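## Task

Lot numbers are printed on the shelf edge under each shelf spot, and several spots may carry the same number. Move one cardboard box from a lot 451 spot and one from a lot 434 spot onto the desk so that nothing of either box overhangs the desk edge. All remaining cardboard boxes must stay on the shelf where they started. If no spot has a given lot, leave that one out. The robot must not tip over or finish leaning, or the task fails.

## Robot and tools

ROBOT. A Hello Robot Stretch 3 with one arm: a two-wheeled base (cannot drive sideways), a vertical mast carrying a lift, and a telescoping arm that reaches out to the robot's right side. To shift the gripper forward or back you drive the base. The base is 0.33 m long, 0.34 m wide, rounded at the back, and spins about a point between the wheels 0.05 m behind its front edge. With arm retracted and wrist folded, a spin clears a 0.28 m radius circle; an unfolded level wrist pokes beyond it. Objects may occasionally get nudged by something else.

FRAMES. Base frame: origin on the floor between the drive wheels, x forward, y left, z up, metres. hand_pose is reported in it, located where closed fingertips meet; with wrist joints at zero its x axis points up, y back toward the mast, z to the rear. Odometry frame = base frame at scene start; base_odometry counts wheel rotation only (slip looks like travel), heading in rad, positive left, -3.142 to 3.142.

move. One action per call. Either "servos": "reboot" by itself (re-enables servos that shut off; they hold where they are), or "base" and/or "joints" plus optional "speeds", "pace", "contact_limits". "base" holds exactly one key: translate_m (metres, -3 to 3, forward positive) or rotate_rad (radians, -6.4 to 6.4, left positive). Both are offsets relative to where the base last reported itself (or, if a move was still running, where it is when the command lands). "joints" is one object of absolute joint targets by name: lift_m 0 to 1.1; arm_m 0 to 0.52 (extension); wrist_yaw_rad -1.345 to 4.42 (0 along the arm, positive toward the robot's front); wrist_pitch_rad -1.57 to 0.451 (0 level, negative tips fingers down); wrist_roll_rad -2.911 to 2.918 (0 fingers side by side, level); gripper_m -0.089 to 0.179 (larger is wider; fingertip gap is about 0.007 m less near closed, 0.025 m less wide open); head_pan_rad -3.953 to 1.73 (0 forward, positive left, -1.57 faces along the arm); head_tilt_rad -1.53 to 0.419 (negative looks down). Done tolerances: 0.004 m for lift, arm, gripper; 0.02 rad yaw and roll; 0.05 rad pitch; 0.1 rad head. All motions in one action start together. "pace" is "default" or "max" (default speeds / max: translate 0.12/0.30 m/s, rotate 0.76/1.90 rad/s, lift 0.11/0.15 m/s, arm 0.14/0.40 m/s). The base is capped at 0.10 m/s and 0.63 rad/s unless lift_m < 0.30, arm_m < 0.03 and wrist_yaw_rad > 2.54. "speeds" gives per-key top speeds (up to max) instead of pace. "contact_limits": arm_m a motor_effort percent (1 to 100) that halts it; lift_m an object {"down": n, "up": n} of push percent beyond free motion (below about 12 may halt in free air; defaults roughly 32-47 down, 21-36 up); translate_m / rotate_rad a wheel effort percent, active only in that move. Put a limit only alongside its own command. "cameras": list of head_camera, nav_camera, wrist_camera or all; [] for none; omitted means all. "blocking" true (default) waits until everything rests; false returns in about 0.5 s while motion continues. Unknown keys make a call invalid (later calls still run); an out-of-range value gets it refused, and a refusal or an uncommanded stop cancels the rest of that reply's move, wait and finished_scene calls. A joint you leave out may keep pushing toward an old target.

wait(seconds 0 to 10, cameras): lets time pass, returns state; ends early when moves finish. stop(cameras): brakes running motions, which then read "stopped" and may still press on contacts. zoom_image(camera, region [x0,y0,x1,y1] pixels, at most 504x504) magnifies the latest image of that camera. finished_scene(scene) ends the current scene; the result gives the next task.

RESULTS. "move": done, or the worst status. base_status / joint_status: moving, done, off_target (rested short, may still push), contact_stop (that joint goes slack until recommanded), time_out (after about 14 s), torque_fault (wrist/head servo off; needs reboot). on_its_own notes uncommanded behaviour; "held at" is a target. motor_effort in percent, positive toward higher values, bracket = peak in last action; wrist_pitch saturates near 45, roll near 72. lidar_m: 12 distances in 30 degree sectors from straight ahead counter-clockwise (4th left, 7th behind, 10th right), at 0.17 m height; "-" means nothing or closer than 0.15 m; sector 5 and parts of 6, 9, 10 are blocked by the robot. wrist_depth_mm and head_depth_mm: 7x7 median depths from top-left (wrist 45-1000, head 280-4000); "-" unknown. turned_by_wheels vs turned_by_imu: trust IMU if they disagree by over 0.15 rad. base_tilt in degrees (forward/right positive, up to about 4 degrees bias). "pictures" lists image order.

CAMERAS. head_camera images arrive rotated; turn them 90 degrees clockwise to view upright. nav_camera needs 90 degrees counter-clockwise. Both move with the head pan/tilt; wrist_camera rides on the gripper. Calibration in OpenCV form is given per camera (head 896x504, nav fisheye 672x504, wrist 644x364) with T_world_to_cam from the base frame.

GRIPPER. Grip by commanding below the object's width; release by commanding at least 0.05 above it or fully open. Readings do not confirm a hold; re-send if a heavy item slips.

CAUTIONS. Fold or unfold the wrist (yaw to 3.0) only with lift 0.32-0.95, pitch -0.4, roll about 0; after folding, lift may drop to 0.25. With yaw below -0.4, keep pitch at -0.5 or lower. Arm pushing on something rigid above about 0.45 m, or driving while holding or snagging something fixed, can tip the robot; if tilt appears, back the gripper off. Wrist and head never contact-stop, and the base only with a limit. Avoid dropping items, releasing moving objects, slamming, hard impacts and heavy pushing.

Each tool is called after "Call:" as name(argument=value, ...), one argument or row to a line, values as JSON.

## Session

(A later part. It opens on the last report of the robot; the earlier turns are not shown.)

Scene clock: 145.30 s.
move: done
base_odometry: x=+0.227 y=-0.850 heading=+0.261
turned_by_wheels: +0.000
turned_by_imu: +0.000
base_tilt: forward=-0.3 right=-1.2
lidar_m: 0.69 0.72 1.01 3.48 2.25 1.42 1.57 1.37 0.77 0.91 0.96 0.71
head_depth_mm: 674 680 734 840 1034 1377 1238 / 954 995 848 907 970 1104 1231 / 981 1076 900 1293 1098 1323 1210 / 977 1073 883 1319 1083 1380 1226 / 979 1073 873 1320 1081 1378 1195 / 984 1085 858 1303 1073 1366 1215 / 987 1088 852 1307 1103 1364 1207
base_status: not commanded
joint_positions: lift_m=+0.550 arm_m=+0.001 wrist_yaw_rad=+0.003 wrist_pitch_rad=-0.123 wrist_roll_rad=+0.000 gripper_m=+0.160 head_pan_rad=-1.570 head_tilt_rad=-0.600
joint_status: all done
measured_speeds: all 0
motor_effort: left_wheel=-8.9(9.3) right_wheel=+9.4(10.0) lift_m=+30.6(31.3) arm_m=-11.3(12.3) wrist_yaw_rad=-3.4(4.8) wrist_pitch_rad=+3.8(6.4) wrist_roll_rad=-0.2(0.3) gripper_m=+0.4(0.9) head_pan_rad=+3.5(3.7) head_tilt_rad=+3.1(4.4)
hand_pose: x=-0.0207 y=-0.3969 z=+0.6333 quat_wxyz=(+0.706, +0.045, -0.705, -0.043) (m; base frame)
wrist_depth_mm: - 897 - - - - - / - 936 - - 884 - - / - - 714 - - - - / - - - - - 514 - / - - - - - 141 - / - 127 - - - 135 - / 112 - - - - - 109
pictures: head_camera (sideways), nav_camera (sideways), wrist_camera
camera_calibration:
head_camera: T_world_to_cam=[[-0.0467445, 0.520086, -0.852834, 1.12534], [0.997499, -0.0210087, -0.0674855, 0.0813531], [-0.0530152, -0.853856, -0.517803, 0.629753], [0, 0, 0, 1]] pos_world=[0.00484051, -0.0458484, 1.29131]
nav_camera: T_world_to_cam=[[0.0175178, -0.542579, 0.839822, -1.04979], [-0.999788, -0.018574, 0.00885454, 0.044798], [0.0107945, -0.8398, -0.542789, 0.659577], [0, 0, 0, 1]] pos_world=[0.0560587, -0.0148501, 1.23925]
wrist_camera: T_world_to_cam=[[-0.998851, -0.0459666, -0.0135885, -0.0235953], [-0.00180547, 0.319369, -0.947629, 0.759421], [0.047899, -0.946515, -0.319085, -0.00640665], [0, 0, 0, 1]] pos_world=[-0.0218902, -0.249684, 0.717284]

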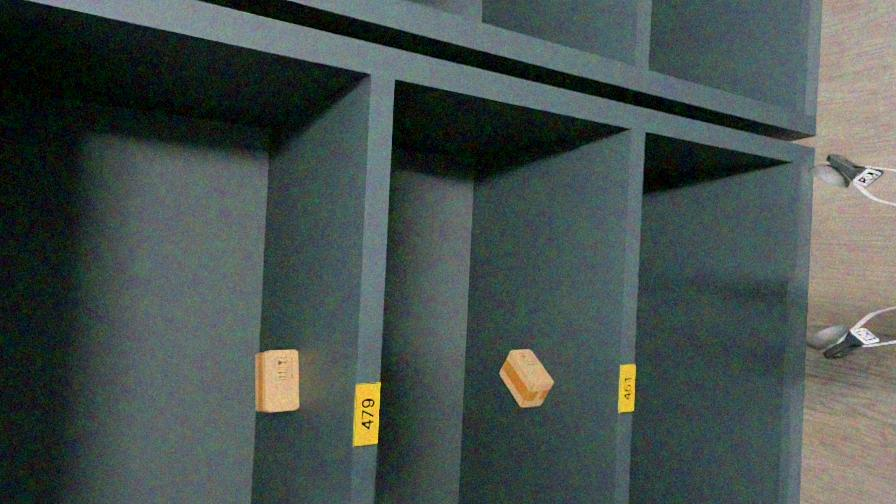

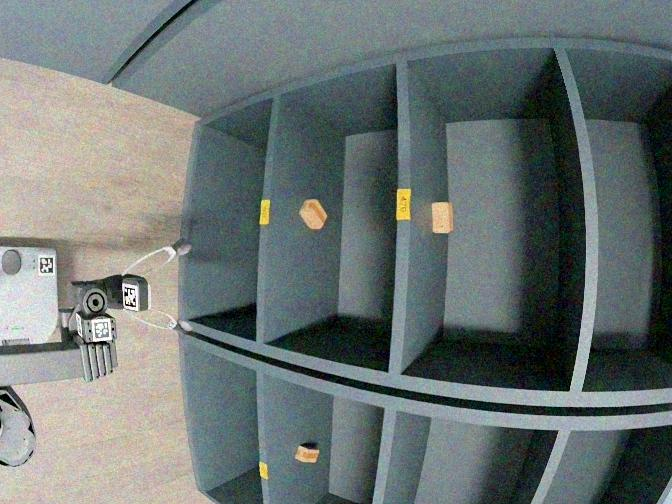

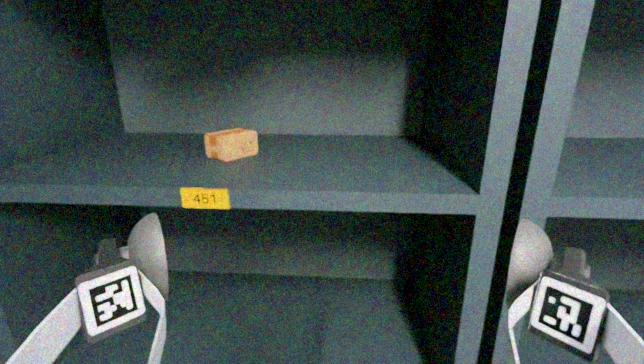

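Call:
move(
  base={"translate_m":0.2},
)

Call:
zoom_image(
  camera="wrist_camera",
  region=[220, 60, 420, 220],
)

Call:
zoom_image(
  camera="head_camera",
  region=[440, 160, 640, 320],
)

Scene clock: 169.50 s.
move: done
base_odometry: x=+0.420 y=-0.799 heading=+0.261
turned_by_wheels: +0.000
turned_by_imu: +0.000
base_tilt: forward=-0.4 right=-1.2
lidar_m: 0.49 0.51 0.72 2.13 2.48 1.58 1.77 1.54 0.85 1.20 0.68 0.51
head_depth_mm: 980 1072 927 1153 1070 1166 1218 / 980 1078 914 1317 1103 1372 1233 / 978 1076 899 1317 1091 1392 1232 / 979 1080 887 1335 1087 1380 1230 / 984 1077 873 1315 1080 1379 1195 / 989 1083 857 1310 1107 1374 1218 / 990 1072 905 1213 1101 1276 1213
base_status: done
joint_positions: lift_m=+0.550 arm_m=+0.001 wrist_yaw_rad=+0.003 wrist_pitch_rad=-0.123 wrist_roll_rad=+0.000 gripper_m=+0.160 head_pan_rad=-1.570 head_tilt_rad=-0.600
joint_status: not commanded
measured_speeds: all 0
motor_effort: left_wheel=+0.0(8.4) right_wheel=+10.9(13.4) lift_m=+29.5(30.7) arm_m=-10.5(11.5) wrist_yaw_rad=-3.0(4.9) wrist_pitch_rad=+3.7(3.9) wrist_roll_rad=+0.0(0.3) gripper_m=+0.9(1.2) head_pan_rad=+3.4(4.0) head_tilt_rad=+3.8(4.5)
hand_pose: x=-0.0207 y=-0.3969 z=+0.6334 quat_wxyz=(+0.706, +0.045, -0.705, -0.043) (m; base frame)
wrist_depth_mm: - - - - - 820 - / - - - - - - - / - - - 689 - 874 - / - - - - - - 545 / - 144 - - - 141 - / - 125 - - - 135 539 / 112 - - - - - 109
pictures: head_camera (sideways), nav_camera (sideways), wrist_camera
camera_calibration:
head_camera: T_world_to_cam=[[-0.0467466, 0.52004, -0.852862, 1.12538], [0.997499, -0.0210082, -0.0674844, 0.0813516], [-0.0530117, -0.853884, -0.517757, 0.629692], [0, 0, 0, 1]] pos_world=[0.00484051, -0.0458486, 1.29131]
nav_camera: T_world_to_cam=[[0.0175178, -0.542579, 0.839822, -1.04979], [-0.999788, -0.018574, 0.00885454, 0.044798], [0.0107945, -0.8398, -0.542789, 0.659577], [0, 0, 0, 1]] pos_world=[0.0560587, -0.0148501, 1.23925]
wrist_camera: T_world_to_cam=[[-0.99886, -0.0457486, -0.0136012, -0.0236317], [-0.00170287, 0.318954, -0.947769, 0.759419], [0.0476972, -0.946665, -0.318668, -0.00674222], [0, 0, 0, 1]] pos_world=[-0.02199, -0.249684, 0.717284]

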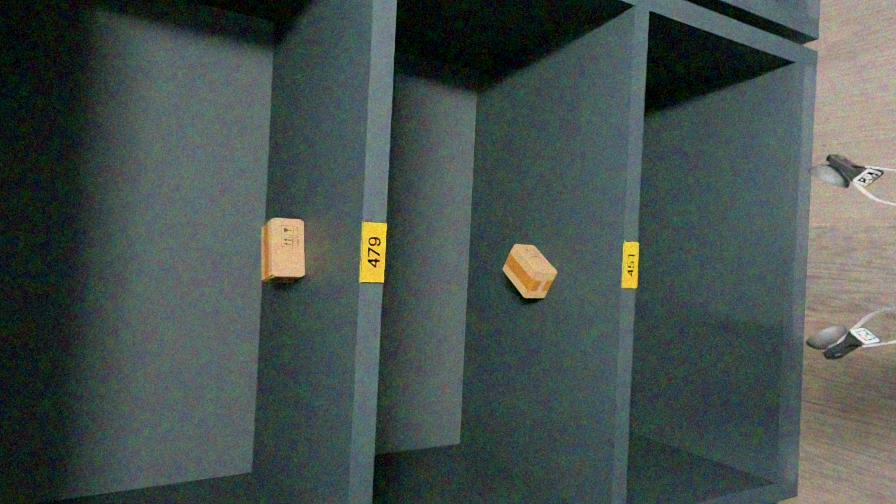

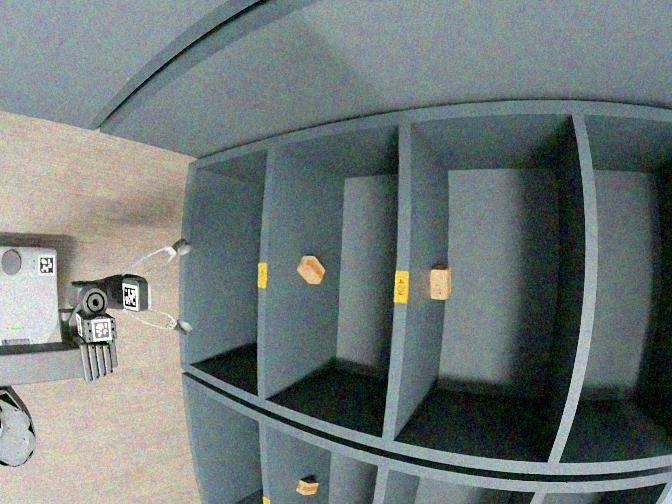

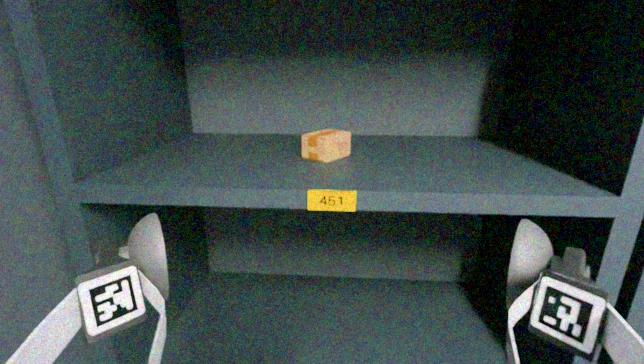

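Scaled by 2.520.

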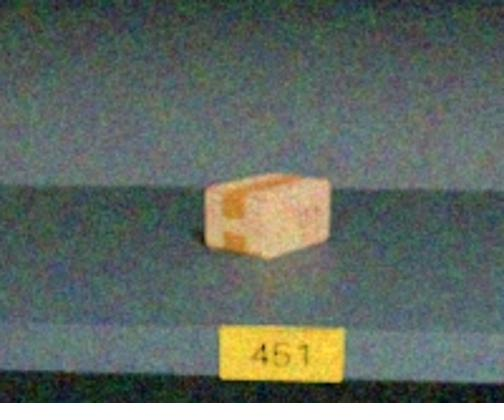

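Scaled by 2.520 from the camera's 896x504 image, which has a finer 1280x720 frame.

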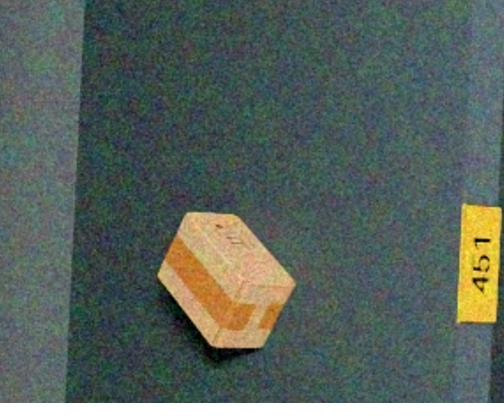

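Call:
move(
  base={"rotate_rad":-1.03},
  cameras=[],
)

Call:
move(
  base={"translate_m":0.235},
  cameras=[],
)

Call:
move(
  base={"rotate_rad":1.03},
  cameras=[],
)

Call:
move(
  joints={"wrist_pitch_rad":-0.5,"lift_m":0.63},
  cameras=[],
)

Call:
move(
  joints={"wrist_yaw_rad":-0.62},
)

Scene clock: 223.93 s.
move: done
base_odometry: x=+0.420 y=-0.799 heading=-0.769
turned_by_wheels: -1.030
turned_by_imu: -1.014
base_tilt: forward=-0.3 right=-1.1
lidar_m: 0.67 0.50 0.49 0.52 0.74 2.39 2.02 1.59 1.77 1.54 0.85 1.20
head_depth_mm: 1474 1584 1715 1881 1880 1498 1246 / 1573 1693 1869 2027 1860 1488 1243 / 1623 1780 1971 2145 1855 1486 1234 / 1318 1393 1595 1778 1792 1476 1225 / 1402 1504 1725 1501 1729 1470 1204 / 1410 1464 1625 1413 1656 1414 1217 / 1263 1311 1079 1417 1123 1202 1210
base_status: done
joint_positions: lift_m=+0.550 arm_m=+0.001 wrist_yaw_rad=+0.003 wrist_pitch_rad=-0.123 wrist_roll_rad=+0.000 gripper_m=+0.160 head_pan_rad=-1.570 head_tilt_rad=-0.600
joint_status: not commanded
measured_speeds: all 0
motor_effort: left_wheel=+8.3(12.2) right_wheel=-9.3(13.4) lift_m=+28.8(29.7) arm_m=-12.6(13.4) wrist_yaw_rad=-2.8(5.0) wrist_pitch_rad=+3.8(3.8) wrist_roll_rad=+0.1(0.4) gripper_m=+0.4(1.1) head_pan_rad=+3.4(4.0) head_tilt_rad=+3.2(4.1)
hand_pose: x=-0.0208 y=-0.3969 z=+0.6335 quat_wxyz=(+0.706, +0.045, -0.705, -0.043) (m; base frame)
wrist_depth_mm: - - - - - - - / - - - - - - - / - - - - - - - / 573 - - - - - - / - 589 - - - - - / 116 127 - - - 135 - / 115 128 934 953 959 920 112
pictures: none
No camera images: "cameras" was empty.

Scene clock: 227.40 s.
move: done
base_odometry: x=+0.589 y=-0.962 heading=-0.769
turned_by_wheels: +0.000
turned_by_imu: +0.001
base_tilt: forward=-0.4 right=-1.1
lidar_m: 0.49 0.38 0.37 0.39 0.55 1.78 2.34 1.80 1.90 0.77 0.80 0.98
head_depth_mm: 1588 1721 1852 2033 1875 1497 1242 / 1296 1435 1937 2177 1861 1485 1239 / 1356 1446 1608 1724 1798 1485 1229 / 1444 1524 1721 1459 1669 1466 1227 / 1325 1400 1015 1369 1160 1353 1195 / 638 689 756 856 966 1148 1176 / 625 698 767 919 1027 932 1140
base_status: done
joint_positions: lift_m=+0.550 arm_m=+0.001 wrist_yaw_rad=+0.003 wrist_pitch_rad=-0.123 wrist_roll_rad=+0.000 gripper_m=+0.160 head_pan_rad=-1.570 head_tilt_rad=-0.600
joint_status: not commanded
measured_speeds: all 0
motor_effort: left_wheel=+7.3(11.3) right_wheel=+3.5(10.5) lift_m=+28.5(29.4) arm_m=-12.5(13.5) wrist_yaw_rad=-3.0(4.3) wrist_pitch_rad=+3.7(3.9) wrist_roll_rad=-0.1(0.3) gripper_m=+0.4(1.1) head_pan_rad=+3.1(4.0) head_tilt_rad=+2.1(3.7)
hand_pose: x=-0.0208 y=-0.3969 z=+0.6335 quat_wxyz=(+0.706, +0.045, -0.705, -0.043) (m; base frame)
wrist_depth_mm: 697 - - - - - - / 727 - - - - - - / 769 - 533 - - - - / - - 573 - - - - / - 145 650 - - - - / - 125 664 - - 135 - / 112 121 683 937 963 929 113
pictures: none
No camera images: "cameras" was empty.

Scene clock: 230.17 s.
move: done
base_odometry: x=+0.589 y=-0.962 heading=+0.261
turned_by_wheels: +1.030
turned_by_imu: +1.013
base_tilt: forward=-0.2 right=-1.2
lidar_m: 0.37 0.38 0.53 1.58 2.34 1.80 1.90 0.77 0.78 1.00 0.51 0.38
head_depth_mm: 812 894 929 670 1111 890 1168 / 817 896 910 664 1101 910 1167 / 819 899 805 656 1098 901 1161 / 822 897 890 649 1086 894 1148 / 820 902 875 642 1077 892 1123 / 821 903 861 672 1074 887 1148 / 785 805 772 664 876 854 1010
base_status: done
joint_positions: lift_m=+0.550 arm_m=+0.001 wrist_yaw_rad=+0.003 wrist_pitch_rad=-0.123 wrist_roll_rad=+0.000 gripper_m=+0.160 head_pan_rad=-1.570 head_tilt_rad=-0.600
joint_status: not commanded
measured_speeds: all 0
motor_effort: left_wheel=-8.4(12.6) right_wheel=+8.8(12.5) lift_m=+27.7(28.9) arm_m=-13.2(13.6) wrist_yaw_rad=-3.9(4.5) wrist_pitch_rad=+3.6(3.8) wrist_roll_rad=-0.1(0.6) gripper_m=+0.6(1.1) head_pan_rad=+3.0(3.6) head_tilt_rad=+2.1(3.1)
hand_pose: x=-0.0208 y=-0.3969 z=+0.6335 quat_wxyz=(+0.706, +0.044, -0.705, -0.043) (m; base frame)
wrist_depth_mm: - - 684 - - - 654 / - - - - - - 668 / - - - - - - 719 / - - - - 505 - - / - 145 - - - 138 - / 116 125 - - - 135 129 / 112 - - - - - 109
pictures: none
No camera images: "cameras" was empty.

Scene clock: 231.73 s.
move: done
base_odometry: x=+0.589 y=-0.962 heading=+0.261
turned_by_wheels: +0.000
turned_by_imu: +0.000
base_tilt: forward=-0.4 right=-1.2
lidar_m: 0.37 0.38 0.53 1.57 2.34 1.80 1.90 0.77 0.78 1.01 0.51 0.38
head_depth_mm: 815 893 930 671 1114 886 1176 / 813 894 914 664 1105 904 1168 / 820 899 806 654 1098 901 1164 / 817 900 886 649 1097 899 1167 / 822 899 873 644 1078 886 1147 / 822 905 864 668 1072 883 1140 / 785 806 774 664 872 857 1013
base_status: not commanded
joint_positions: lift_m=+0.630 arm_m=+0.001 wrist_yaw_rad=+0.003 wrist_pitch_rad=-0.511 wrist_roll_rad=+0.000 gripper_m=+0.160 head_pan_rad=-1.570 head_tilt_rad=-0.600
joint_status: all done
measured_speeds: all 0
motor_effort: left_wheel=-8.4(8.8) right_wheel=+8.8(9.9) lift_m=+31.3(33.1) arm_m=-12.2(13.3) wrist_yaw_rad=-2.2(4.1) wrist_pitch_rad=+1.7(4.0) wrist_roll_rad=-0.1(0.2) gripper_m=+0.4(1.0) head_pan_rad=+2.6(3.5) head_tilt_rad=+1.8(2.7)
hand_pose: x=-0.0210 y=-0.3572 z=+0.6223 quat_wxyz=(+0.685, +0.180, -0.683, -0.178) (m; base frame)
wrist_depth_mm: - - - - - - - / - - - - 484 - - / - - - - - - - / 427 - - - - - - / 451 143 - - - 141 - / 416 125 - - - 135 - / 112 124 722 - - - 109
pictures: none
No camera images: "cameras" was empty.

Scene clock: 233.00 s.
move: done
base_odometry: x=+0.589 y=-0.962 heading=+0.261
turned_by_wheels: +0.000
turned_by_imu: +0.000
base_tilt: forward=-0.4 right=-1.2
lidar_m: 0.37 0.38 0.53 1.57 2.34 1.80 1.90 0.77 0.78 1.01 0.51 0.38
head_depth_mm: 816 896 932 667 1117 886 1174 / 818 895 914 666 1102 906 1168 / 820 896 804 657 1099 900 1160 / 816 896 887 649 1092 898 1153 / 820 901 873 644 1082 890 1156 / 826 904 859 669 1073 884 1145 / 789 806 771 663 876 854 1012
base_status: not commanded
joint_positions: lift_m=+0.630 arm_m=+0.001 wrist_yaw_rad=-0.617 wrist_pitch_rad=-0.511 wrist_roll_rad=+0.000 gripper_m=+0.160 head_pan_rad=-1.570 head_tilt_rad=-0.600
joint_status: all done
measured_speeds: all 0
motor_effort: left_wheel=-8.2(8.8) right_wheel=+9.0(9.9) lift_m=+31.2(31.6) arm_m=-11.9(13.5) wrist_yaw_rad=-2.3(5.3) wrist_pitch_rad=+1.7(1.8) wrist_roll_rad=-0.1(0.3) gripper_m=+1.1(1.3) head_pan_rad=+2.7(3.8) head_tilt_rad=+1.6(2.5)
hand_pose: x=-0.1440 y=-0.3181 z=+0.6223 quat_wxyz=(+0.598, -0.037, -0.706, -0.378) (m; base frame)
wrist_depth_mm: - - - - - - - / - 457 - - - - - / - - - - - - - / - - - - - - - / 321 145 - - 830 912 947 / - 125 - - 819 135 838 / 112 - - 742 758 719 113
pictures: head_camera (sideways), nav_camera (sideways), wrist_camera
camera_calibration:
head_camera: T_world_to_cam=[[-0.0467557, 0.51985, -0.852977, 1.12552], [0.997499, -0.0210192, -0.0674878, 0.0813556], [-0.0530124, -0.853999, -0.517567, 0.629441], [0, 0, 0, 1]] pos_world=[0.00484048, -0.0458495, 1.29131]
nav_camera: T_world_to_cam=[[0.0175184, -0.542392, 0.839943, -1.04994], [-0.999788, -0.0185723, 0.00885922, 0.0447922], [0.0107945, -0.83992, -0.542602, 0.659344], [0, 0, 0, 1]] pos_world=[0.0560587, -0.0148509, 1.23925]
wrist_camera: T_world_to_cam=[[-0.83468, 0.549984, -0.0287547, 0.0793384], [0.377979, 0.5341, -0.75622, 0.727499], [-0.400551, -0.642071, -0.653685, 0.31101], [0, 0, 0, 1]] pos_world=[-0.0841814, -0.232502, 0.755733]

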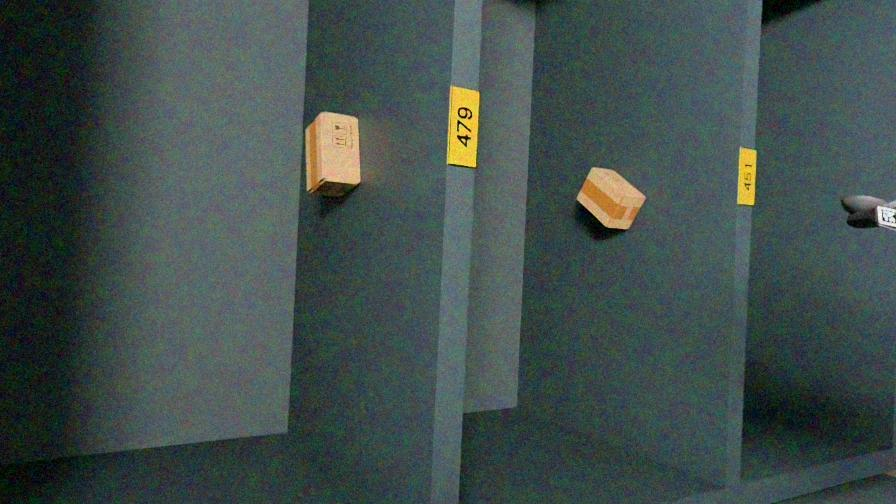

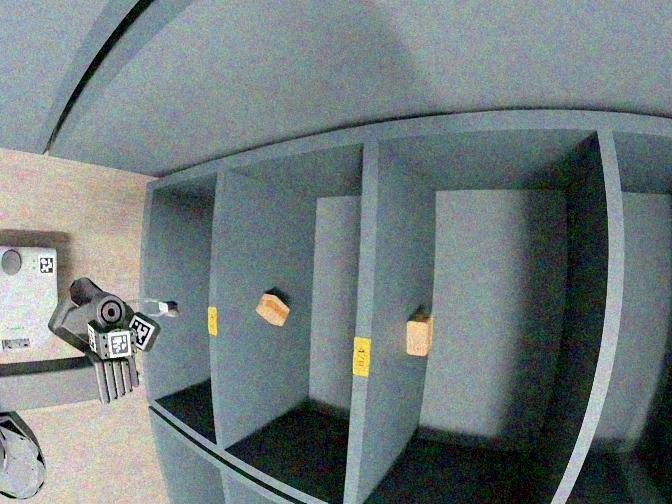

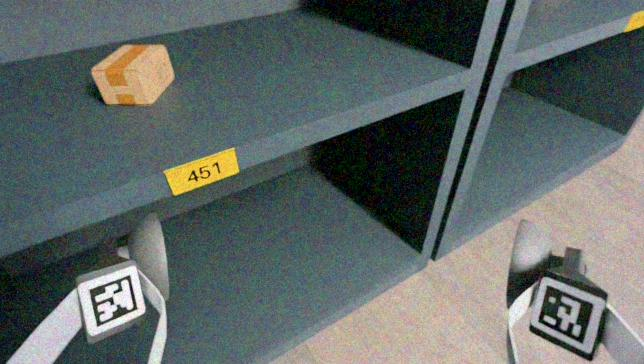

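Call:
move(
  base={"translate_m":0.013},
  joints={"gripper_m":0.179},
  cameras=[],
)

Call:
move(
  joints={"arm_m":0.36},
  contact_limits={"arm_m":35},
)

Scene clock: 254.67 s.
move: done
base_odometry: x=+0.602 y=-0.959 heading=+0.260
turned_by_wheels: +0.000
turned_by_imu: +0.000
base_tilt: forward=-0.3 right=-1.2
lidar_m: 0.35 0.37 0.51 1.52 1.98 1.81 1.91 0.78 0.80 1.01 0.49 0.37
head_depth_mm: 816 893 928 669 1113 889 1175 / 817 897 852 662 1108 907 1173 / 818 899 835 656 1094 900 1164 / 818 902 888 650 1089 893 1152 / 821 903 874 645 1080 887 1158 / 824 903 859 671 1048 885 1141 / 752 772 743 662 836 853 985
base_status: done
joint_positions: lift_m=+0.630 arm_m=+0.001 wrist_yaw_rad=-0.617 wrist_pitch_rad=-0.511 wrist_roll_rad=+0.000 gripper_m=+0.179 head_pan_rad=-1.570 head_tilt_rad=-0.600
joint_status: all done
measured_speeds: all 0
motor_effort: left_wheel=+2.1(6.0) right_wheel=+8.8(12.1) lift_m=+29.8(31.3) arm_m=-11.4(12.2) wrist_yaw_rad=-2.5(4.0) wrist_pitch_rad=+1.8(1.8) wrist_roll_rad=-0.2(0.3) gripper_m=+0.7(74.3) head_pan_rad=+2.6(3.2) head_tilt_rad=+0.7(1.7)
hand_pose: x=-0.1440 y=-0.3181 z=+0.6223 quat_wxyz=(+0.598, -0.037, -0.706, -0.378) (m; base frame)
wrist_depth_mm: - - - - - - - / - 460 - - - - - / - - - - - - - / - - - - - - - / 323 143 - - 843 948 961 / - 126 - - 826 834 830 / - - - 736 753 714 105
pictures: none
No camera images: "cameras" was empty.

Scene clock: 258.53 s.
move: done
base_odometry: x=+0.602 y=-0.959 heading=+0.260
turned_by_wheels: +0.000
turned_by_imu: +0.000
base_tilt: forward=-0.2 right=-1.1
lidar_m: 0.35 0.37 0.52 1.52 1.98 1.81 1.91 0.78 0.80 1.00 0.49 0.37
head_depth_mm: 814 893 925 671 1115 888 1175 / 813 893 850 664 1100 855 440 / 820 896 835 655 950 603 1115 / 818 897 884 649 1089 660 1153 / 823 901 872 644 1076 890 1152 / 822 904 859 671 1048 886 1151 / 752 772 746 662 835 851 985
base_status: not commanded
joint_positions: lift_m=+0.630 arm_m=+0.360 wrist_yaw_rad=-0.617 wrist_pitch_rad=-0.512 wrist_roll_rad=+0.000 gripper_m=+0.179 head_pan_rad=-1.570 head_tilt_rad=-0.600
joint_status: all done
measured_speeds: all 0
motor_effort: left_wheel=+2.2(2.6) right_wheel=+8.7(9.7) lift_m=+30.1(31.2) arm_m=+12.7(15.9) wrist_yaw_rad=-3.0(4.5) wrist_pitch_rad=+1.8(1.9) wrist_roll_rad=-0.2(0.3) gripper_m=+0.7(1.4) head_pan_rad=+2.1(3.2) head_tilt_rad=+0.7(2.0)
contact_limits: arm_m 35 (drawing in: default 31, maximum 55; extending or still: default 40, maximum 69)
hand_pose: x=-0.1440 y=-0.6774 z=+0.6222 quat_wxyz=(+0.598, -0.037, -0.706, -0.379) (m; base frame)
wrist_depth_mm: 318 - - - 575 - - / 336 - - - - - - / - - - - - - - / 333 329 252 314 321 320 316 / 293 290 223 277 284 284 279 / - 145 219 243 247 241 246 / 216 219 224 221 220 220 105
pictures: head_camera (sideways), nav_camera (sideways), wrist_camera
camera_calibration:
head_camera: T_world_to_cam=[[-0.0467557, 0.51985, -0.852977, 1.12552], [0.997499, -0.0210192, -0.0674878, 0.0813556], [-0.0530124, -0.853999, -0.517567, 0.629441], [0, 0, 0, 1]] pos_world=[0.00484048, -0.0458495, 1.29131]
nav_camera: T_world_to_cam=[[0.0175184, -0.542392, 0.839943, -1.04994], [-0.999788, -0.0185723, 0.00885922, 0.0447922], [0.0107945, -0.83992, -0.542602, 0.659344], [0, 0, 0, 1]] pos_world=[0.0560587, -0.0148509, 1.23925]
wrist_camera: T_world_to_cam=[[-0.834427, 0.550365, -0.0288111, 0.277237], [0.378425, 0.53417, -0.755947, 0.919274], [-0.400657, -0.641686, -0.653998, 0.0807693], [0, 0, 0, 1]] pos_world=[-0.0841817, -0.591802, 0.755733]

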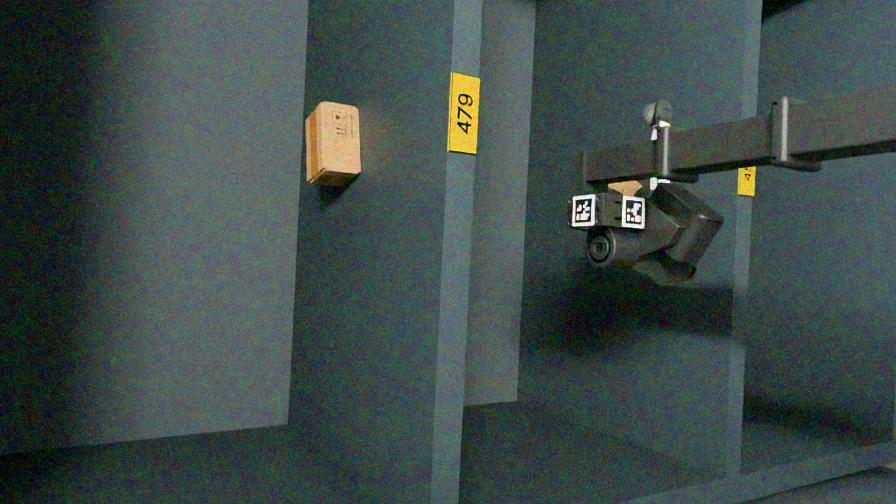

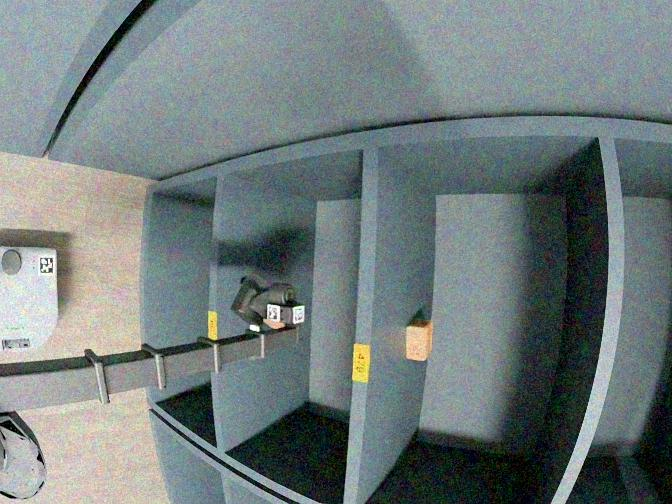

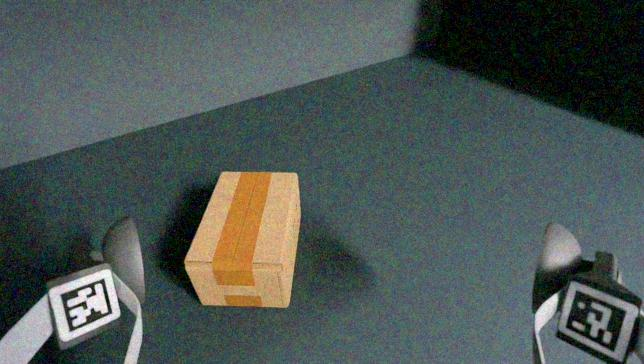

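Call:
move(
  base={"translate_m":0.02},
  joints={"arm_m":0.447},
  contact_limits={"arm_m":35},
)

Scene clock: 274.20 s.
move: done
base_odometry: x=+0.621 y=-0.953 heading=+0.260
turned_by_wheels: +0.000
turned_by_imu: +0.000
base_tilt: forward=-0.5 right=-1.1
lidar_m: 0.33 0.35 0.48 1.44 2.37 1.82 1.93 0.79 0.83 0.94 0.46 0.35
head_depth_mm: 813 891 925 669 1113 888 1172 / 817 898 797 663 1100 880 440 / 818 898 891 658 701 831 1136 / 822 902 885 648 710 890 1158 / 818 904 872 645 1079 890 1156 / 823 891 858 668 1036 888 1121 / 697 716 725 662 777 844 968
base_status: done
joint_positions: lift_m=+0.630 arm_m=+0.447 wrist_yaw_rad=-0.617 wrist_pitch_rad=-0.512 wrist_roll_rad=+0.000 gripper_m=+0.179 head_pan_rad=-1.570 head_tilt_rad=-0.600
joint_status: all done
measured_speeds: all 0
motor_effort: left_wheel=+3.4(7.5) right_wheel=+8.4(11.6) lift_m=+29.8(30.3) arm_m=+13.5(15.2) wrist_yaw_rad=-3.7(5.0) wrist_pitch_rad=+1.7(1.9) wrist_roll_rad=-0.2(0.2) gripper_m=+0.6(1.0) head_pan_rad=+1.8(3.0) head_tilt_rad=+0.1(1.3)
contact_limits: arm_m 35 (drawing in: default 31, maximum 55; extending or still: default 40, maximum 69)
hand_pose: x=-0.1440 y=-0.7644 z=+0.6222 quat_wxyz=(+0.598, -0.037, -0.706, -0.379) (m; base frame)
wrist_depth_mm: 258 284 320 - - 514 - / 274 304 333 - - - - / 294 324 - - - - - / 315 329 325 314 321 320 318 / 293 289 289 270 283 283 281 / - 144 251 193 241 240 245 / 214 218 222 171 210 219 105
pictures: head_camera (sideways), nav_camera (sideways), wrist_camera
camera_calibration:
head_camera: T_world_to_cam=[[-0.0467557, 0.51985, -0.852977, 1.12552], [0.997499, -0.0210192, -0.0674878, 0.0813556], [-0.0530124, -0.853999, -0.517567, 0.629441], [0, 0, 0, 1]] pos_world=[0.00484048, -0.0458495, 1.29131]
nav_camera: T_world_to_cam=[[0.0175184, -0.542392, 0.839943, -1.04994], [-0.999788, -0.0185723, 0.00885922, 0.0447922], [0.0107945, -0.83992, -0.542602, 0.659344], [0, 0, 0, 1]] pos_world=[0.0560587, -0.0148509, 1.23925]
wrist_camera: T_world_to_cam=[[-0.834393, 0.550419, -0.0287571, 0.325118], [0.378411, 0.534146, -0.755972, 0.965748], [-0.400741, -0.64166, -0.653972, 0.0249335], [0, 0, 0, 1]] pos_world=[-0.0841815, -0.678802, 0.755733]

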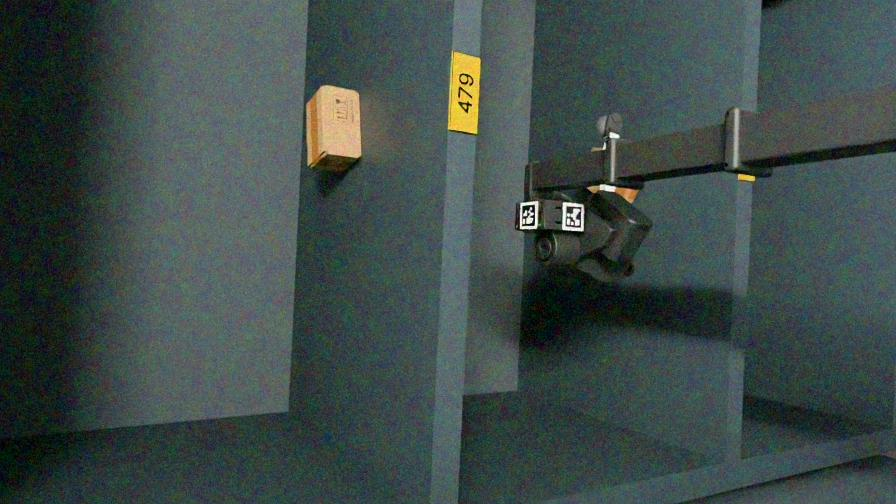

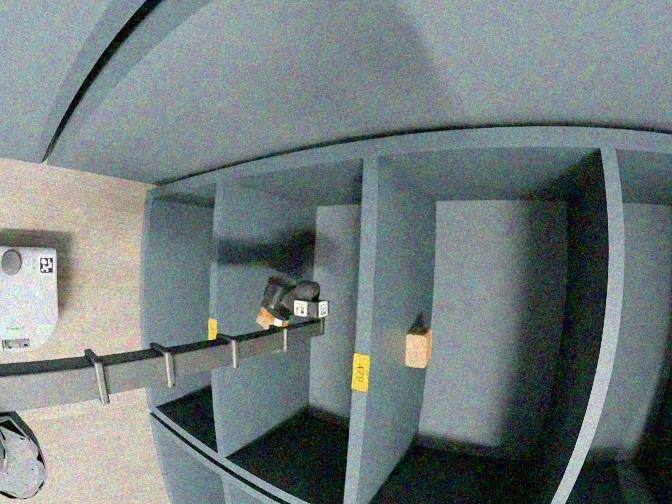

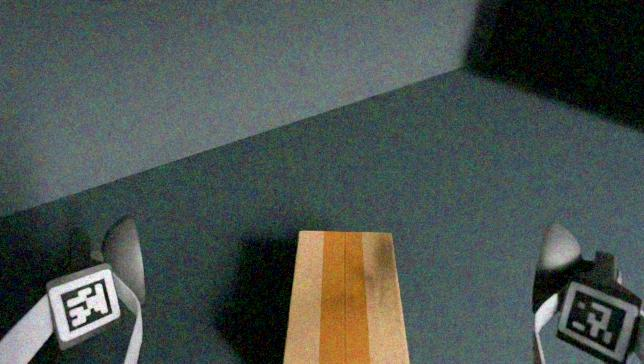

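Call:
move(
  joints={"lift_m":0.567},
  speeds={"lift_m":0.05},
  contact_limits={"lift_m":{"down":15}},
)

Scene clock: 281.13 s.
move: done
base_odometry: x=+0.621 y=-0.953 heading=+0.260
turned_by_wheels: +0.000
turned_by_imu: +0.000
base_tilt: forward=-0.3 right=-1.2
lidar_m: 0.33 0.35 0.49 1.43 2.36 1.82 1.93 0.80 0.83 0.94 0.46 0.35
head_depth_mm: 815 891 928 669 1117 885 1169 / 818 895 798 663 1104 909 1120 / 817 897 894 657 993 634 1084 / 823 901 887 651 1048 846 1153 / 820 900 870 644 1081 892 1153 / 825 889 860 670 1038 883 1123 / 699 715 725 662 778 846 967
base_status: not commanded
joint_positions: lift_m=+0.567 arm_m=+0.447 wrist_yaw_rad=-0.617 wrist_pitch_rad=-0.512 wrist_roll_rad=+0.000 gripper_m=+0.179 head_pan_rad=-1.570 head_tilt_rad=-0.600
joint_status: all done
measured_speeds: all 0
motor_effort: left_wheel=+3.4(3.9) right_wheel=+8.6(9.3) lift_m=+23.2(28.0) arm_m=+12.6(13.5) wrist_yaw_rad=-4.6(4.6) wrist_pitch_rad=+1.6(1.8) wrist_roll_rad=-0.3(0.3) gripper_m=+0.5(1.1) head_pan_rad=+2.4(2.9) head_tilt_rad=-1.2(1.6)
contact_limits: arm_m 35 (drawing in: default 31, maximum 55; extending or still: default 40, maximum 69); lift_m down 15 (down: maximum 72; up: maximum 65)
hand_pose: x=-0.1440 y=-0.7644 z=+0.5592 quat_wxyz=(+0.598, -0.037, -0.706, -0.379) (m; base frame)
wrist_depth_mm: 258 283 317 - - - - / 274 303 334 332 - - - / 285 296 292 289 286 284 282 / 246 245 242 163 221 236 234 / 209 201 206 139 147 202 201 / 123 171 175 124 124 176 174 / - 156 159 132 134 156 107
pictures: head_camera (sideways), nav_camera (sideways), wrist_camera
camera_calibration:
head_camera: T_world_to_cam=[[-0.0467557, 0.51985, -0.852977, 1.12552], [0.997499, -0.0210192, -0.0674878, 0.0813556], [-0.0530124, -0.853999, -0.517567, 0.629441], [0, 0, 0, 1]] pos_world=[0.00484048, -0.0458495, 1.29131]
nav_camera: T_world_to_cam=[[0.0175184, -0.542392, 0.839943, -1.04994], [-0.999788, -0.0185723, 0.00885922, 0.0447922], [0.0107945, -0.83992, -0.542602, 0.659344], [0, 0, 0, 1]] pos_world=[0.0560587, -0.0148509, 1.23925]
wrist_camera: T_world_to_cam=[[-0.834393, 0.550419, -0.0287571, 0.323306], [0.378411, 0.534146, -0.755972, 0.918122], [-0.400741, -0.64166, -0.653972, -0.0162667], [0, 0, 0, 1]] pos_world=[-0.0841815, -0.678802, 0.692733]

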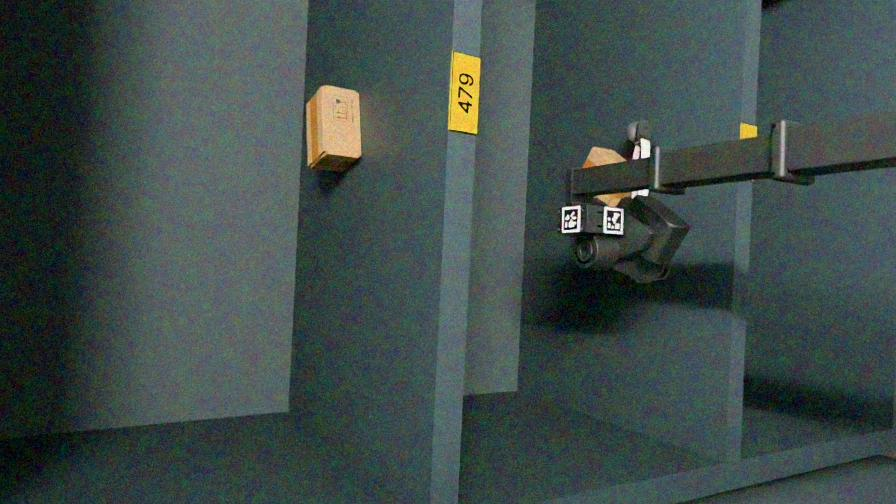

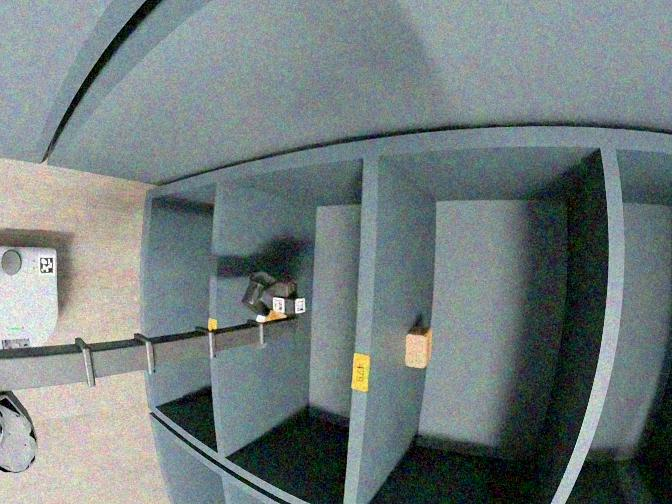

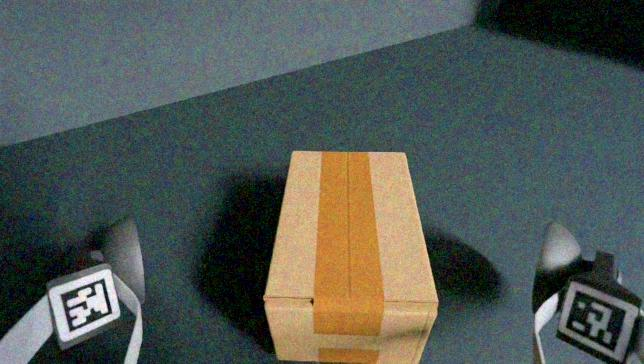

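Call:
move(
  joints={"gripper_m":0.03},
  cameras=["wrist_camera"],
)

Call:
move(
  joints={"lift_m":0.65},
  speeds={"lift_m":0.06},
  cameras=["wrist_camera"],
)

Scene clock: 289.53 s.
move: done
base_odometry: x=+0.621 y=-0.953 heading=+0.260
turned_by_wheels: +0.000
turned_by_imu: +0.000
base_tilt: forward=-0.2 right=-1.1
lidar_m: 0.33 0.35 0.49 1.43 2.37 1.82 1.93 0.79 0.83 0.94 0.46 0.35
head_depth_mm: 814 895 924 671 1112 884 1174 / 815 897 797 663 1105 901 1115 / 816 896 892 657 995 634 1084 / 817 900 885 649 1008 843 1156 / 820 902 873 645 1081 888 1155 / 824 893 861 670 1036 885 1116 / 699 716 726 664 778 845 965
base_status: not commanded
joint_positions: lift_m=+0.567 arm_m=+0.447 wrist_yaw_rad=-0.619 wrist_pitch_rad=-0.511 wrist_roll_rad=+0.000 gripper_m=+0.031 head_pan_rad=-1.570 head_tilt_rad=-0.600
joint_status: all done
measured_speeds: all 0
motor_effort: left_wheel=+2.9(3.9) right_wheel=+8.3(9.1) lift_m=+24.0(24.6) arm_m=+11.4(12.6) wrist_yaw_rad=-2.6(4.3) wrist_pitch_rad=+1.5(1.8) wrist_roll_rad=-0.1(0.3) gripper_m=-17.1(91.8) head_pan_rad=+2.1(2.7) head_tilt_rad=-2.2(2.4)
contact_limits: arm_m 35 (drawing in: default 31, maximum 55; extending or still: default 40, maximum 69); lift_m down 15 (down: maximum 72; up: maximum 65)
hand_pose: x=-0.1444 y=-0.7643 z=+0.5594 quat_wxyz=(+0.597, -0.038, -0.706, -0.379) (m; base frame)
wrist_depth_mm: 256 283 317 - - - - / 275 303 335 - - - 323 / 287 297 293 290 287 285 282 / 246 245 244 164 230 237 236 / 210 207 153 140 145 202 201 / 181 182 129 125 125 176 176 / 165 153 156 142 150 150 156
pictures: wrist_camera
camera_calibration:
wrist_camera: T_world_to_cam=[[-0.833365, 0.551973, -0.0287891, 0.324249], [0.379101, 0.532909, -0.756499, 0.917727], [-0.402225, -0.641354, -0.653361, -0.0166238], [0, 0, 0, 1]] pos_world=[-0.0843804, -0.678703, 0.692733]

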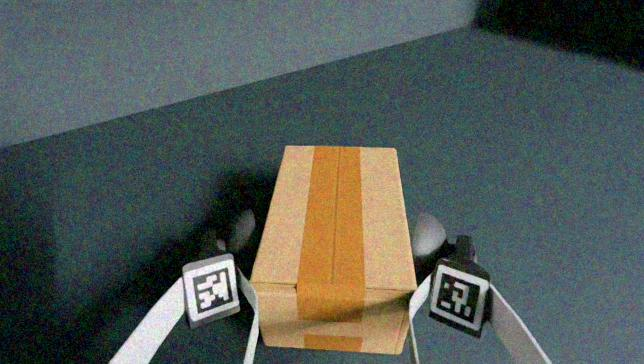

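Scene clock: 291.50 s.
move: done
base_odometry: x=+0.621 y=-0.953 heading=+0.260
turned_by_wheels: +0.000
turned_by_imu: +0.000
base_tilt: forward=-0.4 right=-1.1
lidar_m: 0.33 0.35 0.49 1.43 2.37 1.83 1.93 0.79 0.83 0.94 0.46 0.35
head_depth_mm: 814 896 929 669 1114 889 1174 / 816 892 797 665 1106 857 419 / 818 898 896 655 670 848 1136 / 819 899 886 650 687 895 1158 / 818 901 874 644 1082 889 1147 / 823 892 860 669 1037 882 1121 / 699 715 726 661 776 844 970
base_status: not commanded
joint_positions: lift_m=+0.650 arm_m=+0.447 wrist_yaw_rad=-0.620 wrist_pitch_rad=-0.519 wrist_roll_rad=+0.000 gripper_m=+0.031 head_pan_rad=-1.570 head_tilt_rad=-0.600
joint_status: all done
measured_speeds: all 0
motor_effort: left_wheel=-0.4(3.6) right_wheel=+5.1(9.2) lift_m=+31.6(33.5) arm_m=-12.9(13.4) wrist_yaw_rad=+0.4(4.7) wrist_pitch_rad=+3.0(3.4) wrist_roll_rad=-0.1(0.3) gripper_m=-12.3(17.8) head_pan_rad=+2.1(2.7) head_tilt_rad=-2.1(2.7)
contact_limits: arm_m 35 (drawing in: default 31, maximum 55; extending or still: default 40, maximum 69)
hand_pose: x=-0.1438 y=-0.7632 z=+0.6406 quat_wxyz=(+0.596, -0.035, -0.706, -0.382) (m; base frame)
wrist_depth_mm: 257 284 320 - - 516 - / 277 305 335 - - 529 - / 295 323 - - - - - / 315 343 - 197 - - - / 315 312 160 155 158 305 302 / 273 274 130 133 127 265 264 / 243 100 231 142 227 231 236
pictures: wrist_camera
camera_calibration:
wrist_camera: T_world_to_cam=[[-0.832854, 0.552728, -0.0290791, 0.327338], [0.383174, 0.537863, -0.75092, 0.979177], [-0.399414, -0.636549, -0.659753, 0.045526], [0, 0, 0, 1]] pos_world=[-0.0843868, -0.678613, 0.774838]

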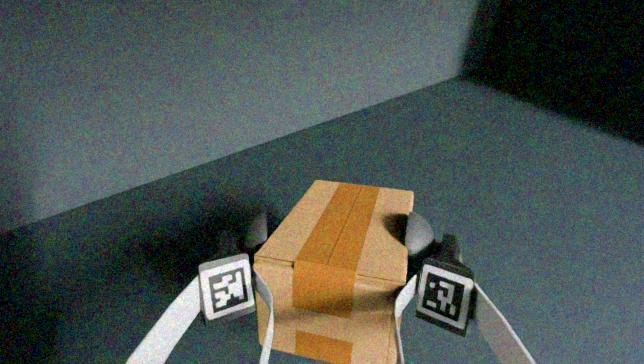

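Call:
move(
  joints={"arm_m":0.0,"gripper_m":0.02},
  cameras=["wrist_camera"],
)

Call:
move(
  joints={"wrist_yaw_rad":0,"lift_m":0.85},
  cameras=[],
)

Call:
move(
  base={"rotate_rad":-1.07},
  cameras=[],
)

Call:
move(
  base={"translate_m":-1.37},
  cameras=[],
)

Call:
move(
  base={"rotate_rad":-0.5},
)

Scene clock: 335.30 s.
move: done
base_odometry: x=+0.621 y=-0.953 heading=+0.260
turned_by_wheels: +0.000
turned_by_imu: +0.000
base_tilt: forward=-0.3 right=-1.1
lidar_m: 0.33 0.35 0.49 1.43 2.37 1.82 1.93 0.79 0.83 0.94 0.46 0.35
head_depth_mm: 815 894 926 671 1110 886 1176 / 818 897 798 663 1107 907 1166 / 817 897 894 655 1094 902 1164 / 821 897 889 650 1087 893 1156 / 820 901 874 645 1081 889 1152 / 823 895 858 671 1038 886 1120 / 700 717 727 661 776 844 967
base_status: not commanded
joint_positions: lift_m=+0.650 arm_m=+0.001 wrist_yaw_rad=-0.620 wrist_pitch_rad=-0.520 wrist_roll_rad=+0.000 gripper_m=+0.021 head_pan_rad=-1.570 head_tilt_rad=-0.600
joint_status: all done
measured_speeds: all 0
motor_effort: left_wheel=+0.0(0.8) right_wheel=+4.2(5.7) lift_m=+31.7(32.1) arm_m=-12.5(14.7) wrist_yaw_rad=-1.3(2.1) wrist_pitch_rad=+3.3(3.3) wrist_roll_rad=+0.0(0.5) gripper_m=-16.1(62.1) head_pan_rad=+1.6(2.3) head_tilt_rad=-2.9(4.1)
hand_pose: x=-0.1437 y=-0.3167 z=+0.6405 quat_wxyz=(+0.595, -0.035, -0.706, -0.382) (m; base frame)
wrist_depth_mm: - - - - - - - / - - - - - 627 - / - - - - - - - / - - - - 198 - - / 328 - 151 155 158 978 971 / - - 129 132 127 846 843 / - 100 126 140 137 739 751
pictures: wrist_camera
camera_calibration:
wrist_camera: T_world_to_cam=[[-0.832811, 0.552794, -0.0290647, 0.0806078], [0.383475, 0.538265, -0.750478, 0.738853], [-0.399215, -0.636152, -0.660255, 0.33018], [0, 0, 0, 1]] pos_world=[-0.0843873, -0.232213, 0.774839]

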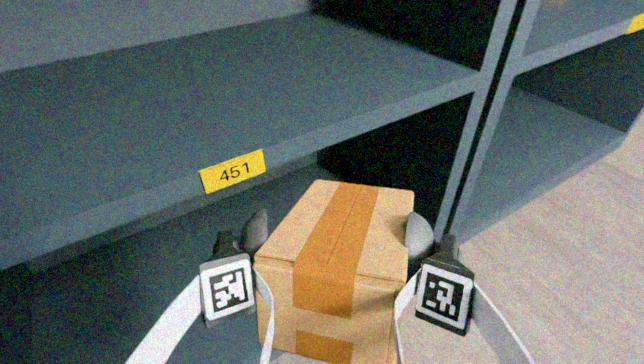

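Scene clock: 337.97 s.
move: done
base_odometry: x=+0.621 y=-0.953 heading=+0.260
turned_by_wheels: +0.000
turned_by_imu: +0.000
base_tilt: forward=-0.2 right=-1.2
lidar_m: 0.33 0.35 0.48 1.43 2.37 1.82 1.93 0.80 0.83 0.94 0.46 0.35
head_depth_mm: 813 894 927 671 1114 887 1257 / 816 893 800 663 1108 906 - / 819 902 893 654 1091 877 1143 / 818 901 886 649 1090 515 312 / 821 901 877 644 1082 885 1145 / 823 890 860 671 1037 888 1119 / 698 716 726 664 780 845 970
base_status: not commanded
joint_positions: lift_m=+0.850 arm_m=+0.001 wrist_yaw_rad=-0.003 wrist_pitch_rad=-0.520 wrist_roll_rad=+0.000 gripper_m=+0.021 head_pan_rad=-1.570 head_tilt_rad=-0.600
joint_status: all done
measured_speeds: all 0
motor_effort: left_wheel=-0.2(0.7) right_wheel=+4.8(5.6) lift_m=+30.7(35.0) arm_m=-11.6(13.0) wrist_yaw_rad=+1.8(6.2) wrist_pitch_rad=+3.3(3.4) wrist_roll_rad=-0.1(0.3) gripper_m=-16.5(16.9) head_pan_rad=+1.6(2.2) head_tilt_rad=-3.5(4.5)
hand_pose: x=-0.0222 y=-0.3559 z=+0.8404 quat_wxyz=(+0.683, +0.181, -0.683, -0.183) (m; base frame)
wrist_depth_mm: - - - - - - - / - - - - - - 745 / 393 - - - - - 758 / 408 - - 197 - - - / 413 - 151 155 155 - - / 417 - 130 133 127 120 - / 420 100 - 141 133 116 -
pictures: none
No camera images: "cameras" was empty.

Scene clock: 340.77 s.
move: done
base_odometry: x=+0.621 y=-0.953 heading=-0.809
turned_by_wheels: -1.070
turned_by_imu: -1.053
base_tilt: forward=-0.3 right=-1.2
lidar_m: 0.47 0.35 0.33 0.35 0.48 1.36 2.73 1.83 1.93 0.79 0.81 1.00
head_depth_mm: 1600 1714 1869 2025 1871 1500 1342 / 1369 1783 2000 2181 1868 1481 - / 1364 1442 1628 1843 1839 1478 1211 / 1439 1532 1724 1536 1722 515 312 / 1418 1471 1118 1434 1556 1376 1226 / 668 719 787 889 997 1164 1188 / 634 709 776 930 1028 935 1145
base_status: done
joint_positions: lift_m=+0.850 arm_m=+0.001 wrist_yaw_rad=-0.003 wrist_pitch_rad=-0.520 wrist_roll_rad=+0.000 gripper_m=+0.021 head_pan_rad=-1.570 head_tilt_rad=-0.600
joint_status: not commanded
measured_speeds: all 0
motor_effort: left_wheel=+8.6(12.2) right_wheel=-9.5(14.3) lift_m=+27.5(30.8) arm_m=-12.3(13.3) wrist_yaw_rad=+0.6(3.4) wrist_pitch_rad=+3.2(3.4) wrist_roll_rad=+0.0(0.3) gripper_m=-16.4(16.9) head_pan_rad=+1.5(2.1) head_tilt_rad=-3.6(4.6)
hand_pose: x=-0.0221 y=-0.3559 z=+0.8404 quat_wxyz=(+0.683, +0.181, -0.683, -0.183) (m; base frame)
wrist_depth_mm: 733 - - - - - - / - - - - - - - / - 812 - - - - - / - - 724 - - - - / - - 151 155 158 - - / - - 129 133 126 - - / - 100 129 140 136 918 958
pictures: none
No camera images: "cameras" was empty.

Scene clock: 355.53 s.
move: time_out
base_odometry: x=-0.323 y=+0.036 heading=-0.809
turned_by_wheels: +0.000
turned_by_imu: +0.000
base_tilt: forward=-0.3 right=-1.0
lidar_m: 1.44 1.06 1.02 1.07 1.47 2.55 1.37 0.69 0.82 1.31 1.77 1.72
head_depth_mm: 1029 1112 1207 1134 841 670 1304 / 1083 1173 1288 1345 834 704 - / 1128 1231 1339 1508 861 699 1168 / 1188 1293 1430 1595 1749 514 313 / 1258 1385 1540 1728 1825 1469 1220 / 1338 1486 1666 1895 1809 1455 1216 / 1434 1598 1818 2110 1811 1452 1208
base_status: translate_m time_out (by the wheels' count: -1.3675 of -1.3700)
joint_positions: lift_m=+0.850 arm_m=+0.001 wrist_yaw_rad=-0.003 wrist_pitch_rad=-0.520 wrist_roll_rad=+0.000 gripper_m=+0.021 head_pan_rad=-1.570 head_tilt_rad=-0.600
joint_status: not commanded
measured_speeds: all 0
motor_effort: left_wheel=-0.6(10.6) right_wheel=-0.2(15.1) lift_m=+24.8(27.3) arm_m=-7.3(13.4) wrist_yaw_rad=+1.0(3.5) wrist_pitch_rad=+3.3(3.5) wrist_roll_rad=+0.0(0.3) gripper_m=-16.3(17.1) head_pan_rad=+0.6(2.1) head_tilt_rad=-5.9(6.2)
hand_pose: x=-0.0221 y=-0.3559 z=+0.8404 quat_wxyz=(+0.683, +0.181, -0.683, -0.183) (m; base frame)
wrist_depth_mm: - - - - - - - / - - - - - - - / - - - - - - - / - - - 408 - - - / - - 157 155 155 - - / - - 130 133 127 - - / 978 100 908 141 135 946 952
pictures: none
No camera images: "cameras" was empty.

not run: a stop that you did not command came earlier in this reply.


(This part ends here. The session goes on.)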